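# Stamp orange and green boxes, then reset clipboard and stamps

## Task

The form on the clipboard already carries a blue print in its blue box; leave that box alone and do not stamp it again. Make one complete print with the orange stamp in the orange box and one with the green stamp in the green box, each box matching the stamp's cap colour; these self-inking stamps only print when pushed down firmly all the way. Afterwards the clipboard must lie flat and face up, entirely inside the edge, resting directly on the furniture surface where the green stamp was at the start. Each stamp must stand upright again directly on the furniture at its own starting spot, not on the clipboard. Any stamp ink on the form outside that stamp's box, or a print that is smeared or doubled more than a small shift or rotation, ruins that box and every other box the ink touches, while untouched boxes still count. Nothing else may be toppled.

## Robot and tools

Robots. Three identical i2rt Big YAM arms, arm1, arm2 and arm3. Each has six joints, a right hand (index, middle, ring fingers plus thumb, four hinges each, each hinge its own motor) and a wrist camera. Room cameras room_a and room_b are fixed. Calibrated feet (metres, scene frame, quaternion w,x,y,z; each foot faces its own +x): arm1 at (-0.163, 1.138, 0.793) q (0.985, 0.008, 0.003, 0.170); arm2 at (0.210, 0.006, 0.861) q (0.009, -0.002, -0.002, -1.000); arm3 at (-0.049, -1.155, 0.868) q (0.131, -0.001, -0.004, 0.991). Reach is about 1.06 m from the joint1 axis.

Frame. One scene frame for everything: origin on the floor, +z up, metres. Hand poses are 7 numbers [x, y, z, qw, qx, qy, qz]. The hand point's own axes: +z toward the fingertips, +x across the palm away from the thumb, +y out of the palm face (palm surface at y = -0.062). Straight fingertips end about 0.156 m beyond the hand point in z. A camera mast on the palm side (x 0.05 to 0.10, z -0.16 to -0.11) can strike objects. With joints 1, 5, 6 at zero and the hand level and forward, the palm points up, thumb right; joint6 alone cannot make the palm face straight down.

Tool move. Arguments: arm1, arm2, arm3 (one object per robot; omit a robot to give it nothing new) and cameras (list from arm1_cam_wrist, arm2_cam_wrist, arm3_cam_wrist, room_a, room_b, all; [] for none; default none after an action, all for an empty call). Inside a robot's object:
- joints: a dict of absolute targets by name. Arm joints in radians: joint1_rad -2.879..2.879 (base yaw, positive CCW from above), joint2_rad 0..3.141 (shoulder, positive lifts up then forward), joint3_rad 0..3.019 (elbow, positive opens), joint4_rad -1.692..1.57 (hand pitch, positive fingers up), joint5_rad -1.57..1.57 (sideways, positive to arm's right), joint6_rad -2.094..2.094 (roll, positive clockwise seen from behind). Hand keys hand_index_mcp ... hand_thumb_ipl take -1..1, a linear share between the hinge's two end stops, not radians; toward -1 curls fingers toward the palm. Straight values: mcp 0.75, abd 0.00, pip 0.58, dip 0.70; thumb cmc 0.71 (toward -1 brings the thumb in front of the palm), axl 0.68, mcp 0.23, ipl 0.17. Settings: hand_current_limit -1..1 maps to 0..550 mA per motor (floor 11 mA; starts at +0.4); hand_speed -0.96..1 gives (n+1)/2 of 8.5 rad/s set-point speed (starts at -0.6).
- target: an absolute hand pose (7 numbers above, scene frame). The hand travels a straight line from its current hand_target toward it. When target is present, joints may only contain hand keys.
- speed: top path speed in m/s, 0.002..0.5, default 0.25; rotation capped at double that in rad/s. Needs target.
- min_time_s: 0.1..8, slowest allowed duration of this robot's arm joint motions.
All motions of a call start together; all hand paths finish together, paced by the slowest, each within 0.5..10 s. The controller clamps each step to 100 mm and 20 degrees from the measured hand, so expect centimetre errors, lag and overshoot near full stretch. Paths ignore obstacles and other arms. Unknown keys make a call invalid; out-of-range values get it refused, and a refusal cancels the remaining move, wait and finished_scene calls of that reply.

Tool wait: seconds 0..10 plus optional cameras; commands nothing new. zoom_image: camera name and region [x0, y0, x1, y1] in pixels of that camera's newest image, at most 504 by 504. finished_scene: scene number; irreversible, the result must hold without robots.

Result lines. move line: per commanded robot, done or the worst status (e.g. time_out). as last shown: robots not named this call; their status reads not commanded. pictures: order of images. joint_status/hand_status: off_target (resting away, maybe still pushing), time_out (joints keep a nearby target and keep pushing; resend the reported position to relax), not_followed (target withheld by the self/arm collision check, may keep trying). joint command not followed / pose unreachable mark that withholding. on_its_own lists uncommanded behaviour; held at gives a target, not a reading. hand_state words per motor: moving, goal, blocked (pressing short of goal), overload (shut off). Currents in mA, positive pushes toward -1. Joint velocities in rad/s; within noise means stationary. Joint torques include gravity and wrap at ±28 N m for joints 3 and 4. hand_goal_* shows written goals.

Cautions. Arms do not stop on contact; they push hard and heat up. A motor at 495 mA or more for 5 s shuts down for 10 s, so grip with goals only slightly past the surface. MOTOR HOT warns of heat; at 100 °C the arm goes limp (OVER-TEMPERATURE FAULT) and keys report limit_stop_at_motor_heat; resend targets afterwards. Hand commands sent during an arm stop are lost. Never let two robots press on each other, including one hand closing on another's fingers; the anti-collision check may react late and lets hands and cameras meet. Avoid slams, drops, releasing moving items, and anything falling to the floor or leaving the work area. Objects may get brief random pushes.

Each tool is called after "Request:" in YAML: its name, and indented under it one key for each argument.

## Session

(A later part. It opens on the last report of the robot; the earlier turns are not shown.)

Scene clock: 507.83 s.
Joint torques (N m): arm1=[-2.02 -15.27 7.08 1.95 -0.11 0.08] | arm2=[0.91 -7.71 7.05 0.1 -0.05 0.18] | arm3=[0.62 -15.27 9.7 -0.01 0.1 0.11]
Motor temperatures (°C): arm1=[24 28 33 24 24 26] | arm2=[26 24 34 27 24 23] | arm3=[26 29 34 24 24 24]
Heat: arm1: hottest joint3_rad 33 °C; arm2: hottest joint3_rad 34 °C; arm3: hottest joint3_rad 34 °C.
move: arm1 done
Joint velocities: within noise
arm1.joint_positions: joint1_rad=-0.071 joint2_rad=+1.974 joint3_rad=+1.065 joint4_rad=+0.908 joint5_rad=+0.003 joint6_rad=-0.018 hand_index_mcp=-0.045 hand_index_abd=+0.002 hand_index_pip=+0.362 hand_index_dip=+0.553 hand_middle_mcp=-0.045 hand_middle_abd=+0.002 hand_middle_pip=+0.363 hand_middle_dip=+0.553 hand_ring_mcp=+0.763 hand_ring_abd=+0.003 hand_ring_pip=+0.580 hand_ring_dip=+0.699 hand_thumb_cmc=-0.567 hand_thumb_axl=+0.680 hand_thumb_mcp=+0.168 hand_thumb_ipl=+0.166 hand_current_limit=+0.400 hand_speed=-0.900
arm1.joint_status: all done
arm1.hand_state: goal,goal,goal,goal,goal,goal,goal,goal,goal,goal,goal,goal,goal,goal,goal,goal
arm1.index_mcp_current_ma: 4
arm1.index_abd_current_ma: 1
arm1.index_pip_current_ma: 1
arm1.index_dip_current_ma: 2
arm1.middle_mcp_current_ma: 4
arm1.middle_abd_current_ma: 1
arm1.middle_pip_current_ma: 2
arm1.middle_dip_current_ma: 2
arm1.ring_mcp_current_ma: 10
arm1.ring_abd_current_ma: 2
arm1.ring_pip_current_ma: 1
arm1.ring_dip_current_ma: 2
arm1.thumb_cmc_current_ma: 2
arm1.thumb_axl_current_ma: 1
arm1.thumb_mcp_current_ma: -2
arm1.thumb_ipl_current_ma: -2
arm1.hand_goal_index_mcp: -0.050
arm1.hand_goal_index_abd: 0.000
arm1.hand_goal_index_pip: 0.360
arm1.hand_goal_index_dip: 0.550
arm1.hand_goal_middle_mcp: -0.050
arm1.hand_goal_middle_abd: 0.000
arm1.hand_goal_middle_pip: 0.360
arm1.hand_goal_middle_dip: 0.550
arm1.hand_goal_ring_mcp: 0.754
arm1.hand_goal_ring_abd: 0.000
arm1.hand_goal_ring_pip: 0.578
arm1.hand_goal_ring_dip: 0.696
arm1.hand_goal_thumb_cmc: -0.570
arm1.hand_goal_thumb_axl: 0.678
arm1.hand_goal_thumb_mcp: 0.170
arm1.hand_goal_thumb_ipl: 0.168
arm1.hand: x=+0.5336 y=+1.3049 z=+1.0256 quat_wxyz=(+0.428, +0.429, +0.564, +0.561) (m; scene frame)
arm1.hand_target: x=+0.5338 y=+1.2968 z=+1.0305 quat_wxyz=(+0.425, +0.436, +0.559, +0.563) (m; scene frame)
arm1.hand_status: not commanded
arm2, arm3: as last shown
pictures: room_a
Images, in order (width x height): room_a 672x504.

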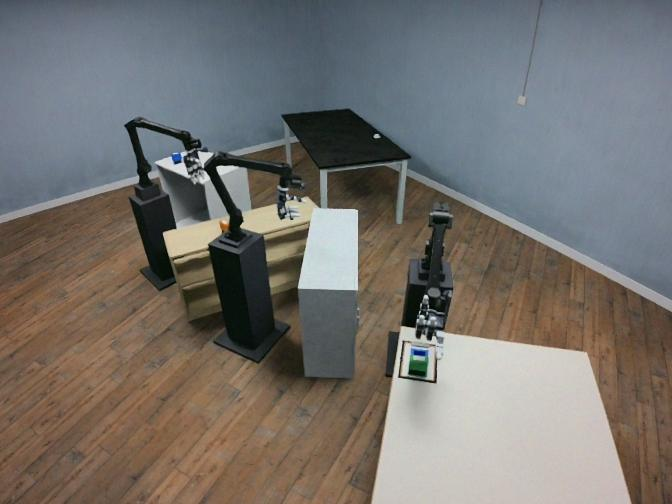

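Request:
move:
  arm1: {"joints": {"joint1_rad": 0.155, "joint2_rad": 1.80, "joint3_rad": 1.03, "joint4_rad": 0.775, "joint5_rad": 0.196, "joint6_rad": 1.557}, "min_time_s": 2.5}

Request:
move:
  arm1: {"target": [0.4875, 1.3524, 0.94, 0.1045, -0.6993, -0.1045, -0.6993], "speed": 0.15}

Scene clock: 511.27 s.
Joint torques (N m): arm1=[-0.38 -14.51 7.82 1.89 0.14 -0.2] | arm2=[0.91 -7.77 7.06 0.08 -0.05 0.19] | arm3=[0.67 -15.21 9.72 0.01 0.11 0.11]
Motor temperatures (°C): arm1=[24 29 33 24 24 26] | arm2=[26 24 34 27 24 23] | arm3=[26 29 34 24 24 24]
Heat: arm1: hottest joint3_rad 33 °C; arm2: hottest joint3_rad 34 °C; arm3: hottest joint3_rad 34 °C.
move: arm1 done
Joint velocities: within noise
arm1.joint_positions: joint1_rad=+0.145 joint2_rad=+1.819 joint3_rad=+1.035 joint4_rad=+0.783 joint5_rad=+0.193 joint6_rad=+1.538 hand_index_mcp=-0.047 hand_index_abd=+0.002 hand_index_pip=+0.362 hand_index_dip=+0.553 hand_middle_mcp=-0.047 hand_middle_abd=+0.002 hand_middle_pip=+0.363 hand_middle_dip=+0.553 hand_ring_mcp=+0.757 hand_ring_abd=+0.003 hand_ring_pip=+0.580 hand_ring_dip=+0.699 hand_thumb_cmc=-0.563 hand_thumb_axl=+0.680 hand_thumb_mcp=+0.168 hand_thumb_ipl=+0.166 hand_current_limit=+0.400 hand_speed=-0.900
arm1.joint_status: all done
arm1.hand_state: goal,goal,goal,goal,goal,goal,goal,goal,goal,goal,goal,goal,goal,goal,goal,goal
arm1.index_mcp_current_ma: 2
arm1.index_abd_current_ma: 1
arm1.index_pip_current_ma: 1
arm1.index_dip_current_ma: 2
arm1.middle_mcp_current_ma: 2
arm1.middle_abd_current_ma: 1
arm1.middle_pip_current_ma: 2
arm1.middle_dip_current_ma: 2
arm1.ring_mcp_current_ma: 2
arm1.ring_abd_current_ma: 2
arm1.ring_pip_current_ma: 1
arm1.ring_dip_current_ma: 2
arm1.thumb_cmc_current_ma: 6
arm1.thumb_axl_current_ma: 1
arm1.thumb_mcp_current_ma: -2
arm1.thumb_ipl_current_ma: -2
arm1.hand_goal_index_mcp: -0.050
arm1.hand_goal_index_abd: 0.000
arm1.hand_goal_index_pip: 0.360
arm1.hand_goal_index_dip: 0.550
arm1.hand_goal_middle_mcp: -0.050
arm1.hand_goal_middle_abd: 0.000
arm1.hand_goal_middle_pip: 0.360
arm1.hand_goal_middle_dip: 0.550
arm1.hand_goal_ring_mcp: 0.754
arm1.hand_goal_ring_abd: 0.000
arm1.hand_goal_ring_pip: 0.578
arm1.hand_goal_ring_dip: 0.696
arm1.hand_goal_thumb_cmc: -0.570
arm1.hand_goal_thumb_axl: 0.678
arm1.hand_goal_thumb_mcp: 0.170
arm1.hand_goal_thumb_ipl: 0.168
arm1.hand: x=+0.4935 y=+1.3490 z=+0.9822 quat_wxyz=(-0.098, +0.700, +0.110, +0.699) (m; scene frame)
arm1.hand_target: x=+0.4887 y=+1.3537 z=+0.9885 quat_wxyz=(-0.107, +0.699, +0.105, +0.700) (m; scene frame)
arm1.hand_status: not commanded
arm2, arm3: as last shown
pictures: none

Scene clock: 512.43 s.
Joint torques (N m): arm1=[-0.44 -12.4 7.69 3.04 0.17 -0.19] | arm2=[0.85 -7.77 7.05 0.09 -0.05 0.19] | arm3=[0.62 -15.27 9.7 -0.01 0.11 0.11]
Motor temperatures (°C): arm1=[24 29 33 24 24 26] | arm2=[26 24 34 27 24 23] | arm3=[26 29 34 24 24 24]
Heat: arm1: hottest joint3_rad 33 °C; arm2: hottest joint3_rad 34 °C; arm3: hottest joint3_rad 34 °C.
move: arm1 done
Joint velocities: within noise
arm1.joint_positions: joint1_rad=+0.145 joint2_rad=+1.881 joint3_rad=+1.004 joint4_rad=+0.879 joint5_rad=+0.195 joint6_rad=+1.538 hand_index_mcp=-0.047 hand_index_abd=+0.002 hand_index_pip=+0.362 hand_index_dip=+0.553 hand_middle_mcp=-0.048 hand_middle_abd=+0.002 hand_middle_pip=+0.363 hand_middle_dip=+0.553 hand_ring_mcp=+0.757 hand_ring_abd=+0.003 hand_ring_pip=+0.580 hand_ring_dip=+0.699 hand_thumb_cmc=-0.563 hand_thumb_axl=+0.680 hand_thumb_mcp=+0.168 hand_thumb_ipl=+0.166 hand_current_limit=+0.400 hand_speed=-0.900
arm1.joint_status: not commanded
arm1.hand_state: goal,goal,goal,goal,goal,goal,goal,goal,goal,goal,goal,goal,goal,goal,goal,goal
arm1.index_mcp_current_ma: 2
arm1.index_abd_current_ma: 1
arm1.index_pip_current_ma: 1
arm1.index_dip_current_ma: 2
arm1.middle_mcp_current_ma: 2
arm1.middle_abd_current_ma: 1
arm1.middle_pip_current_ma: 2
arm1.middle_dip_current_ma: 2
arm1.ring_mcp_current_ma: 2
arm1.ring_abd_current_ma: 2
arm1.ring_pip_current_ma: 1
arm1.ring_dip_current_ma: 2
arm1.thumb_cmc_current_ma: 7
arm1.thumb_axl_current_ma: 1
arm1.thumb_mcp_current_ma: -2
arm1.thumb_ipl_current_ma: -2
arm1.hand_goal_index_mcp: -0.050
arm1.hand_goal_index_abd: 0.000
arm1.hand_goal_index_pip: 0.360
arm1.hand_goal_index_dip: 0.550
arm1.hand_goal_middle_mcp: -0.050
arm1.hand_goal_middle_abd: 0.000
arm1.hand_goal_middle_pip: 0.360
arm1.hand_goal_middle_dip: 0.550
arm1.hand_goal_ring_mcp: 0.754
arm1.hand_goal_ring_abd: 0.000
arm1.hand_goal_ring_pip: 0.578
arm1.hand_goal_ring_dip: 0.696
arm1.hand_goal_thumb_cmc: -0.570
arm1.hand_goal_thumb_axl: 0.678
arm1.hand_goal_thumb_mcp: 0.170
arm1.hand_goal_thumb_ipl: 0.168
arm1.hand: x=+0.4888 y=+1.3467 z=+0.9481 quat_wxyz=(-0.097, +0.699, +0.108, +0.700) (m; scene frame)
arm1.hand_target: x=+0.4874 y=+1.3522 z=+0.9400 quat_wxyz=(-0.104, +0.700, +0.104, +0.699) (m; scene frame)
arm1.hand_status: done (0.010 m and 0.9 deg from the pose sent, 0.043 m and 1.0 deg at the start)
arm2.joint_positions: joint1_rad=-0.860 joint2_rad=+1.274 joint3_rad=+0.985 joint4_rad=-1.490 joint5_rad=-0.005 joint6_rad=+0.059 hand_index_mcp=+0.272 hand_index_abd=-0.001 hand_index_pip=-0.365 hand_index_dip=+0.700 hand_middle_mcp=+0.272 hand_middle_abd=+0.001 hand_middle_pip=-0.365 hand_middle_dip=+0.699 hand_ring_mcp=+0.282 hand_ring_abd=+0.001 hand_ring_pip=-0.409 hand_ring_dip=+0.700 hand_thumb_cmc=-0.569 hand_thumb_axl=+0.679 hand_thumb_mcp=+0.171 hand_thumb_ipl=+0.096 hand_current_limit=+0.750 hand_speed=-0.750
arm2.joint_status: not commanded
arm2.hand_state: goal,goal,goal,goal,goal,goal,goal,goal,goal,goal,goal,goal,goal,goal,goal,goal
arm2.index_mcp_current_ma: 7
arm2.index_abd_current_ma: -2
arm2.index_pip_current_ma: 26
arm2.index_dip_current_ma: 12
arm2.middle_mcp_current_ma: 8
arm2.middle_abd_current_ma: 2
arm2.middle_pip_current_ma: 24
arm2.middle_dip_current_ma: 10
arm2.ring_mcp_current_ma: 8
arm2.ring_abd_current_ma: 2
arm2.ring_pip_current_ma: 24
arm2.ring_dip_current_ma: 13
arm2.thumb_cmc_current_ma: 3
arm2.thumb_axl_current_ma: 2
arm2.thumb_mcp_current_ma: -45
arm2.thumb_ipl_current_ma: -21
arm2.hand_goal_index_mcp: 0.270
arm2.hand_goal_index_abd: 0.000
arm2.hand_goal_index_pip: -0.372
arm2.hand_goal_index_dip: 0.696
arm2.hand_goal_middle_mcp: 0.270
arm2.hand_goal_middle_abd: 0.000
arm2.hand_goal_middle_pip: -0.372
arm2.hand_goal_middle_dip: 0.696
arm2.hand_goal_ring_mcp: 0.280
arm2.hand_goal_ring_abd: 0.000
arm2.hand_goal_ring_pip: -0.416
arm2.hand_goal_ring_dip: 0.696
arm2.hand_goal_thumb_cmc: -0.570
arm2.hand_goal_thumb_axl: 0.678
arm2.hand_goal_thumb_mcp: 0.180
arm2.hand_goal_thumb_ipl: 0.100
arm2.hand: x=-0.0170 y=+0.3023 z=+1.0042 quat_wxyz=(-0.035, +0.327, -0.939, +0.099) (m; scene frame)
arm2.hand_target: x=-0.0192 y=+0.3001 z=+1.0047 quat_wxyz=(-0.034, +0.326, -0.940, +0.095) (m; scene frame)
arm2.hand_status: not commanded
arm3.joint_positions: joint1_rad=-0.904 joint2_rad=+1.502 joint3_rad=+1.208 joint4_rad=-1.158 joint5_rad=-0.005 joint6_rad=+0.545 hand_index_mcp=+0.752 hand_index_abd=-0.003 hand_index_pip=+0.574 hand_index_dip=+0.693 hand_middle_mcp=+0.753 hand_middle_abd=-0.003 hand_middle_pip=+0.578 hand_middle_dip=+0.698 hand_ring_mcp=+0.753 hand_ring_abd=-0.002 hand_ring_pip=+0.578 hand_ring_dip=+0.698 hand_thumb_cmc=-0.569 hand_thumb_axl=+0.679 hand_thumb_mcp=+0.166 hand_thumb_ipl=+0.166 hand_current_limit=+0.750 hand_speed=-0.900
arm3.joint_status: not commanded
arm3.hand_state: goal,goal,goal,goal,goal,goal,goal,goal,goal,goal,goal,goal,goal,goal,goal,goal
arm3.index_mcp_current_ma: -4
arm3.index_abd_current_ma: -4
arm3.index_pip_current_ma: -4
arm3.index_dip_current_ma: -5
arm3.middle_mcp_current_ma: -2
arm3.middle_abd_current_ma: -4
arm3.middle_pip_current_ma: 3
arm3.middle_dip_current_ma: 3
arm3.ring_mcp_current_ma: -1
arm3.ring_abd_current_ma: -2
arm3.ring_pip_current_ma: 3
arm3.ring_dip_current_ma: 4
arm3.thumb_cmc_current_ma: 2
arm3.thumb_axl_current_ma: 3
arm3.thumb_mcp_current_ma: -10
arm3.thumb_ipl_current_ma: -5
arm3.hand_goal_index_mcp: 0.754
arm3.hand_goal_index_abd: 0.000
arm3.hand_goal_index_pip: 0.576
arm3.hand_goal_index_dip: 0.696
arm3.hand_goal_middle_mcp: 0.754
arm3.hand_goal_middle_abd: 0.000
arm3.hand_goal_middle_pip: 0.576
arm3.hand_goal_middle_dip: 0.696
arm3.hand_goal_ring_mcp: 0.754
arm3.hand_goal_ring_abd: 0.000
arm3.hand_goal_ring_pip: 0.576
arm3.hand_goal_ring_dip: 0.696
arm3.hand_goal_thumb_cmc: -0.570
arm3.hand_goal_thumb_axl: 0.678
arm3.hand_goal_thumb_mcp: 0.170
arm3.hand_goal_thumb_ipl: 0.168
arm3.hand: x=-0.1949 y=-0.6542 z=+1.0342 quat_wxyz=(-0.027, +0.070, +0.996, +0.055) (m; scene frame)
arm3.hand_target: x=-0.1936 y=-0.6602 z=+1.0308 quat_wxyz=(-0.023, +0.073, +0.996, +0.048) (m; scene frame)
arm3.hand_status: not commanded
pictures: none

Request:
move:
  arm1: {"target": [0.4855, 1.3545, 0.83, 0.1062, -0.6890, -0.1028, -0.7095], "speed": 0.12}
  cameras: ["room_a"]

Request:
zoom_image:
  camera: "room_a"
  region: [395, 335, 445, 390]

Scene clock: 514.13 s.
Joint torques (N m): arm1=[-0.32 -13.27 7.2 3.04 0.17 -0.23] | arm2=[0.85 -7.71 7.05 0.09 -0.05 0.18] | arm3=[0.62 -15.21 9.72 0.01 0.11 0.11]
Motor temperatures (°C): arm1=[24 29 33 24 24 26] | arm2=[26 24 34 27 24 23] | arm3=[26 29 34 24 24 24]
Heat: arm1: hottest joint3_rad 33 °C; arm2: hottest joint3_rad 34 °C; arm3: hottest joint3_rad 34 °C.
move: arm1 done
Joint velocities: within noise
arm1.joint_positions: joint1_rad=+0.145 joint2_rad=+2.162 joint3_rad=+0.997 joint4_rad=+1.177 joint5_rad=+0.196 joint6_rad=+1.538 hand_index_mcp=-0.047 hand_index_abd=+0.002 hand_index_pip=+0.362 hand_index_dip=+0.553 hand_middle_mcp=-0.048 hand_middle_abd=+0.002 hand_middle_pip=+0.363 hand_middle_dip=+0.553 hand_ring_mcp=+0.757 hand_ring_abd=+0.003 hand_ring_pip=+0.580 hand_ring_dip=+0.699 hand_thumb_cmc=-0.563 hand_thumb_axl=+0.680 hand_thumb_mcp=+0.168 hand_thumb_ipl=+0.166 hand_current_limit=+0.400 hand_speed=-0.900
arm1.joint_status: not commanded
arm1.hand_state: goal,goal,goal,goal,goal,goal,goal,goal,goal,goal,goal,goal,goal,goal,goal,goal
arm1.index_mcp_current_ma: 2
arm1.index_abd_current_ma: 1
arm1.index_pip_current_ma: 1
arm1.index_dip_current_ma: 2
arm1.middle_mcp_current_ma: 2
arm1.middle_abd_current_ma: 1
arm1.middle_pip_current_ma: 2
arm1.middle_dip_current_ma: 2
arm1.ring_mcp_current_ma: 2
arm1.ring_abd_current_ma: 2
arm1.ring_pip_current_ma: 1
arm1.ring_dip_current_ma: 2
arm1.thumb_cmc_current_ma: 7
arm1.thumb_axl_current_ma: 1
arm1.thumb_mcp_current_ma: -2
arm1.thumb_ipl_current_ma: -2
arm1.hand_goal_index_mcp: -0.050
arm1.hand_goal_index_abd: 0.000
arm1.hand_goal_index_pip: 0.360
arm1.hand_goal_index_dip: 0.550
arm1.hand_goal_middle_mcp: -0.050
arm1.hand_goal_middle_abd: 0.000
arm1.hand_goal_middle_pip: 0.360
arm1.hand_goal_middle_dip: 0.550
arm1.hand_goal_ring_mcp: 0.754
arm1.hand_goal_ring_abd: 0.000
arm1.hand_goal_ring_pip: 0.578
arm1.hand_goal_ring_dip: 0.696
arm1.hand_goal_thumb_cmc: -0.570
arm1.hand_goal_thumb_axl: 0.678
arm1.hand_goal_thumb_mcp: 0.170
arm1.hand_goal_thumb_ipl: 0.168
arm1.hand: x=+0.4827 y=+1.3455 z=+0.8298 quat_wxyz=(-0.098, +0.696, +0.107, +0.703) (m; scene frame)
arm1.hand_target: x=+0.4852 y=+1.3543 z=+0.8300 quat_wxyz=(-0.106, +0.689, +0.103, +0.709) (m; scene frame)
arm1.hand_status: done (0.009 m and 1.5 deg from the pose sent, 0.118 m and 2.0 deg at the start)
arm2, arm3: as last shown
pictures: room_a
Images, in order (width x height): room_a 672x504.

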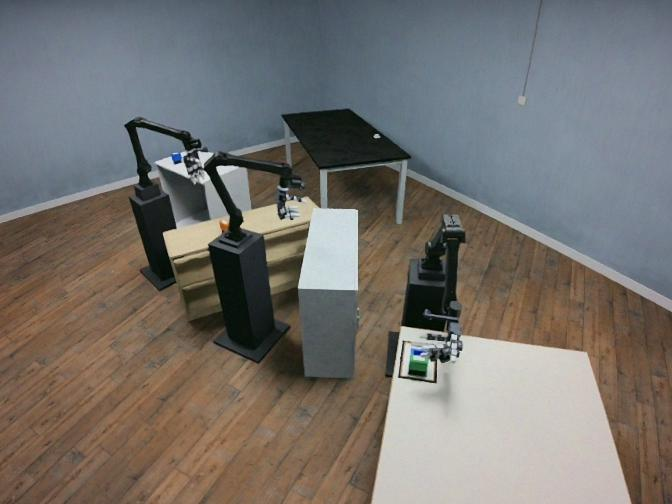

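Scaled by 9.164 from the camera's 672x504 image, which has a finer 960x720 frame.

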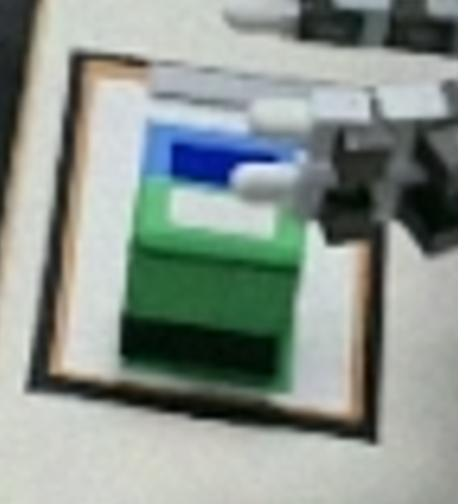

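Request:
move:
  arm1: {"target": [0.4905, 1.3610, 0.82, 0.1180, -0.6850, -0.0995, -0.7125], "speed": 0.08}

Request:
move:
  arm1: {"target": [0.4905, 1.3610, 0.77, 0.1180, -0.6850, -0.0995, -0.7125], "speed": 0.08}
  cameras: ["room_a"]

Request:
zoom_image:
  camera: "room_a"
  region: [395, 335, 445, 390]

Scene clock: 515.33 s.
Joint torques (N m): arm1=[-0.15 -12.57 8.23 3 -0.15 -0.17] | arm2=[0.85 -7.77 7.05 0.09 -0.06 0.18] | arm3=[0.62 -15.21 9.72 -0.01 0.1 0.11]
Motor temperatures (°C): arm1=[24 29 33 24 24 26] | arm2=[26 24 34 27 24 23] | arm3=[26 29 34 24 24 24]
Heat: arm1: hottest joint3_rad 33 °C; arm2: hottest joint3_rad 34 °C; arm3: hottest joint3_rad 34 °C.
move: arm1 off_target
Joint velocities: within noise
arm1.joint_positions: joint1_rad=+0.145 joint2_rad=+2.188 joint3_rad=+1.008 joint4_rad=+1.201 joint5_rad=+0.194 joint6_rad=+1.547 hand_index_mcp=-0.048 hand_index_abd=+0.002 hand_index_pip=+0.362 hand_index_dip=+0.553 hand_middle_mcp=-0.048 hand_middle_abd=+0.002 hand_middle_pip=+0.363 hand_middle_dip=+0.553 hand_ring_mcp=+0.757 hand_ring_abd=+0.003 hand_ring_pip=+0.580 hand_ring_dip=+0.699 hand_thumb_cmc=-0.563 hand_thumb_axl=+0.680 hand_thumb_mcp=+0.168 hand_thumb_ipl=+0.166 hand_current_limit=+0.400 hand_speed=-0.900
arm1.joint_status: not commanded
arm1.hand_state: goal,goal,goal,goal,goal,goal,goal,goal,goal,goal,goal,goal,goal,goal,goal,goal
arm1.index_mcp_current_ma: 2
arm1.index_abd_current_ma: 1
arm1.index_pip_current_ma: 1
arm1.index_dip_current_ma: 2
arm1.middle_mcp_current_ma: 1
arm1.middle_abd_current_ma: 1
arm1.middle_pip_current_ma: 2
arm1.middle_dip_current_ma: 2
arm1.ring_mcp_current_ma: 2
arm1.ring_abd_current_ma: 2
arm1.ring_pip_current_ma: 1
arm1.ring_dip_current_ma: 2
arm1.thumb_cmc_current_ma: 7
arm1.thumb_axl_current_ma: 1
arm1.thumb_mcp_current_ma: -2
arm1.thumb_ipl_current_ma: -2
arm1.hand_goal_index_mcp: -0.050
arm1.hand_goal_index_abd: 0.000
arm1.hand_goal_index_pip: 0.360
arm1.hand_goal_index_dip: 0.550
arm1.hand_goal_middle_mcp: -0.050
arm1.hand_goal_middle_abd: 0.000
arm1.hand_goal_middle_pip: 0.360
arm1.hand_goal_middle_dip: 0.550
arm1.hand_goal_ring_mcp: 0.754
arm1.hand_goal_ring_abd: 0.000
arm1.hand_goal_ring_pip: 0.578
arm1.hand_goal_ring_dip: 0.696
arm1.hand_goal_thumb_cmc: -0.570
arm1.hand_goal_thumb_axl: 0.678
arm1.hand_goal_thumb_mcp: 0.170
arm1.hand_goal_thumb_ipl: 0.168
arm1.hand: x=+0.4845 y=+1.3472 z=+0.8222 quat_wxyz=(-0.103, +0.693, +0.103, +0.706) (m; scene frame)
arm1.hand_target: x=+0.4898 y=+1.3607 z=+0.8201 quat_wxyz=(-0.118, +0.685, +0.100, +0.712) (m; scene frame)
arm1.hand_status: off_target (0.015 m and 2.1 deg from the pose sent, 0.020 m and 2.9 deg at the start)
arm2, arm3: as last shown
pictures: none

Scene clock: 516.60 s.
Joint torques (N m): arm1=[-0.21 -13.27 7.12 3.06 -0.15 -0.17] | arm2=[0.91 -7.77 7.04 0.1 -0.05 0.19] | arm3=[0.62 -15.21 9.69 0.01 0.1 0.11]
Motor temperatures (°C): arm1=[24 29 33 24 24 26] | arm2=[26 24 34 27 24 23] | arm3=[26 29 34 24 24 24]
Heat: arm1: hottest joint3_rad 33 °C; arm2: hottest joint3_rad 34 °C; arm3: hottest joint3_rad 34 °C.
move: arm1 off_target
Joint velocities: within noise
arm1.joint_positions: joint1_rad=+0.145 joint2_rad=+2.320 joint3_rad=+1.055 joint4_rad=+1.289 joint5_rad=+0.192 joint6_rad=+1.548 hand_index_mcp=-0.048 hand_index_abd=+0.002 hand_index_pip=+0.362 hand_index_dip=+0.553 hand_middle_mcp=-0.048 hand_middle_abd=+0.002 hand_middle_pip=+0.363 hand_middle_dip=+0.553 hand_ring_mcp=+0.757 hand_ring_abd=+0.003 hand_ring_pip=+0.580 hand_ring_dip=+0.699 hand_thumb_cmc=-0.563 hand_thumb_axl=+0.680 hand_thumb_mcp=+0.168 hand_thumb_ipl=+0.166 hand_current_limit=+0.400 hand_speed=-0.900
arm1.joint_status: not commanded
arm1.hand_state: goal,goal,goal,goal,goal,goal,goal,goal,goal,goal,goal,goal,goal,goal,goal,goal
arm1.index_mcp_current_ma: 1
arm1.index_abd_current_ma: 1
arm1.index_pip_current_ma: 1
arm1.index_dip_current_ma: 2
arm1.middle_mcp_current_ma: 1
arm1.middle_abd_current_ma: 1
arm1.middle_pip_current_ma: 2
arm1.middle_dip_current_ma: 2
arm1.ring_mcp_current_ma: 2
arm1.ring_abd_current_ma: 2
arm1.ring_pip_current_ma: 1
arm1.ring_dip_current_ma: 2
arm1.thumb_cmc_current_ma: 7
arm1.thumb_axl_current_ma: 1
arm1.thumb_mcp_current_ma: -2
arm1.thumb_ipl_current_ma: -2
arm1.hand_goal_index_mcp: -0.050
arm1.hand_goal_index_abd: 0.000
arm1.hand_goal_index_pip: 0.360
arm1.hand_goal_index_dip: 0.550
arm1.hand_goal_middle_mcp: -0.050
arm1.hand_goal_middle_abd: 0.000
arm1.hand_goal_middle_pip: 0.360
arm1.hand_goal_middle_dip: 0.550
arm1.hand_goal_ring_mcp: 0.754
arm1.hand_goal_ring_abd: 0.000
arm1.hand_goal_ring_pip: 0.578
arm1.hand_goal_ring_dip: 0.696
arm1.hand_goal_thumb_cmc: -0.570
arm1.hand_goal_thumb_axl: 0.678
arm1.hand_goal_thumb_mcp: 0.170
arm1.hand_goal_thumb_ipl: 0.168
arm1.hand: x=+0.4861 y=+1.3493 z=+0.7726 quat_wxyz=(-0.104, +0.692, +0.103, +0.706) (m; scene frame)
arm1.hand_target: x=+0.4900 y=+1.3608 z=+0.7702 quat_wxyz=(-0.118, +0.685, +0.100, +0.712) (m; scene frame)
arm1.hand_status: off_target (0.013 m and 2.0 deg from the pose sent, 0.054 m and 2.1 deg at the start)
arm2, arm3: as last shown
pictures: room_a
Images, in order (width x height): room_a 672x504.

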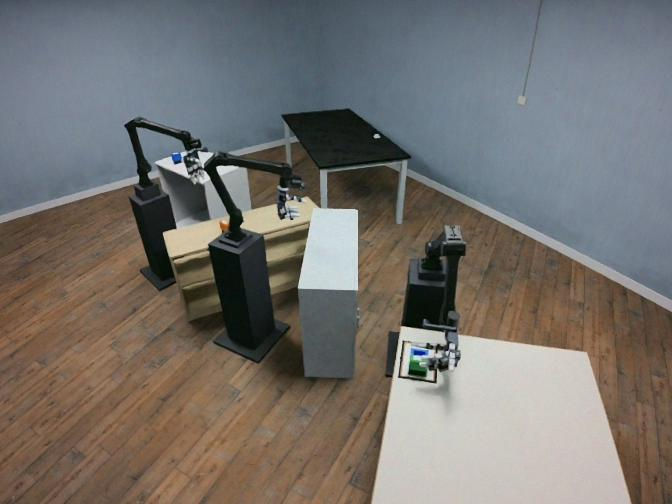

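Scaled by 9.164 from the camera's 672x504 image, which has a finer 960x720 frame.

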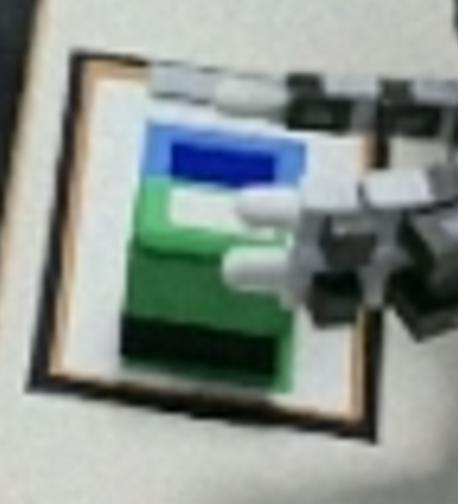

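Request:
move:
  arm1: {"target": [0.4905, 1.3640, 0.700, 0.1180, -0.6850, -0.0995, -0.7125], "speed": 0.06}
  cameras: ["room_a"]

Request:
zoom_image:
  camera: "room_a"
  region: [395, 335, 445, 390]

Scene clock: 518.43 s.
Joint torques (N m): arm1=[0.15 -13.74 6.2 3.06 -0.04 -0.17] | arm2=[0.85 -7.77 7.06 0.1 -0.05 0.18] | arm3=[0.67 -15.27 9.72 -0.01 0.11 0.11]
Motor temperatures (°C): arm1=[24 29 33 24 24 26] | arm2=[26 24 34 27 24 23] | arm3=[26 29 34 24 24 24]
Heat: arm1: hottest joint3_rad 33 °C; arm2: hottest joint3_rad 34 °C; arm3: hottest joint3_rad 34 °C.
move: arm1 off_target
Joint velocities: within noise
arm1.joint_positions: joint1_rad=+0.145 joint2_rad=+2.502 joint3_rad=+1.148 joint4_rad=+1.381 joint5_rad=+0.192 joint6_rad=+1.548 hand_index_mcp=-0.048 hand_index_abd=+0.002 hand_index_pip=+0.362 hand_index_dip=+0.553 hand_middle_mcp=-0.048 hand_middle_abd=+0.002 hand_middle_pip=+0.363 hand_middle_dip=+0.553 hand_ring_mcp=+0.756 hand_ring_abd=+0.003 hand_ring_pip=+0.580 hand_ring_dip=+0.699 hand_thumb_cmc=-0.563 hand_thumb_axl=+0.680 hand_thumb_mcp=+0.168 hand_thumb_ipl=+0.166 hand_current_limit=+0.400 hand_speed=-0.900
arm1.joint_status: not commanded
arm1.hand_state: goal,goal,goal,goal,goal,goal,goal,goal,goal,goal,goal,goal,goal,goal,goal,goal
arm1.index_mcp_current_ma: 1
arm1.index_abd_current_ma: 1
arm1.index_pip_current_ma: 1
arm1.index_dip_current_ma: 2
arm1.middle_mcp_current_ma: 1
arm1.middle_abd_current_ma: 1
arm1.middle_pip_current_ma: 2
arm1.middle_dip_current_ma: 2
arm1.ring_mcp_current_ma: 2
arm1.ring_abd_current_ma: 2
arm1.ring_pip_current_ma: 1
arm1.ring_dip_current_ma: 2
arm1.thumb_cmc_current_ma: 7
arm1.thumb_axl_current_ma: 1
arm1.thumb_mcp_current_ma: -2
arm1.thumb_ipl_current_ma: -2
arm1.hand_goal_index_mcp: -0.050
arm1.hand_goal_index_abd: 0.000
arm1.hand_goal_index_pip: 0.360
arm1.hand_goal_index_dip: 0.550
arm1.hand_goal_middle_mcp: -0.050
arm1.hand_goal_middle_abd: 0.000
arm1.hand_goal_middle_pip: 0.360
arm1.hand_goal_middle_dip: 0.550
arm1.hand_goal_ring_mcp: 0.754
arm1.hand_goal_ring_abd: 0.000
arm1.hand_goal_ring_pip: 0.578
arm1.hand_goal_ring_dip: 0.696
arm1.hand_goal_thumb_cmc: -0.570
arm1.hand_goal_thumb_axl: 0.678
arm1.hand_goal_thumb_mcp: 0.170
arm1.hand_goal_thumb_ipl: 0.168
arm1.hand: x=+0.4895 y=+1.3523 z=+0.7056 quat_wxyz=(-0.105, +0.691, +0.103, +0.708) (m; scene frame)
arm1.hand_target: x=+0.4901 y=+1.3637 z=+0.7000 quat_wxyz=(-0.118, +0.685, +0.100, +0.712) (m; scene frame)
arm1.hand_status: off_target (0.013 m and 1.8 deg from the pose sent, 0.074 m and 2.0 deg at the start)
arm2, arm3: as last shown
pictures: room_a
Images, in order (width x height): room_a 672x504.

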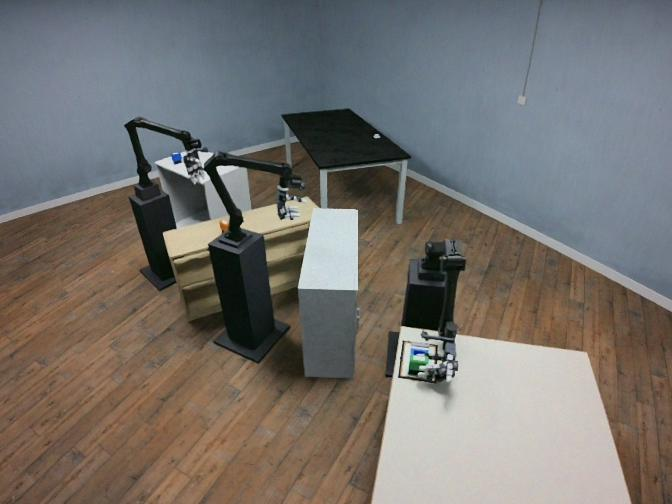

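Scaled by 9.164 from the camera's 672x504 image, which has a finer 960x720 frame.

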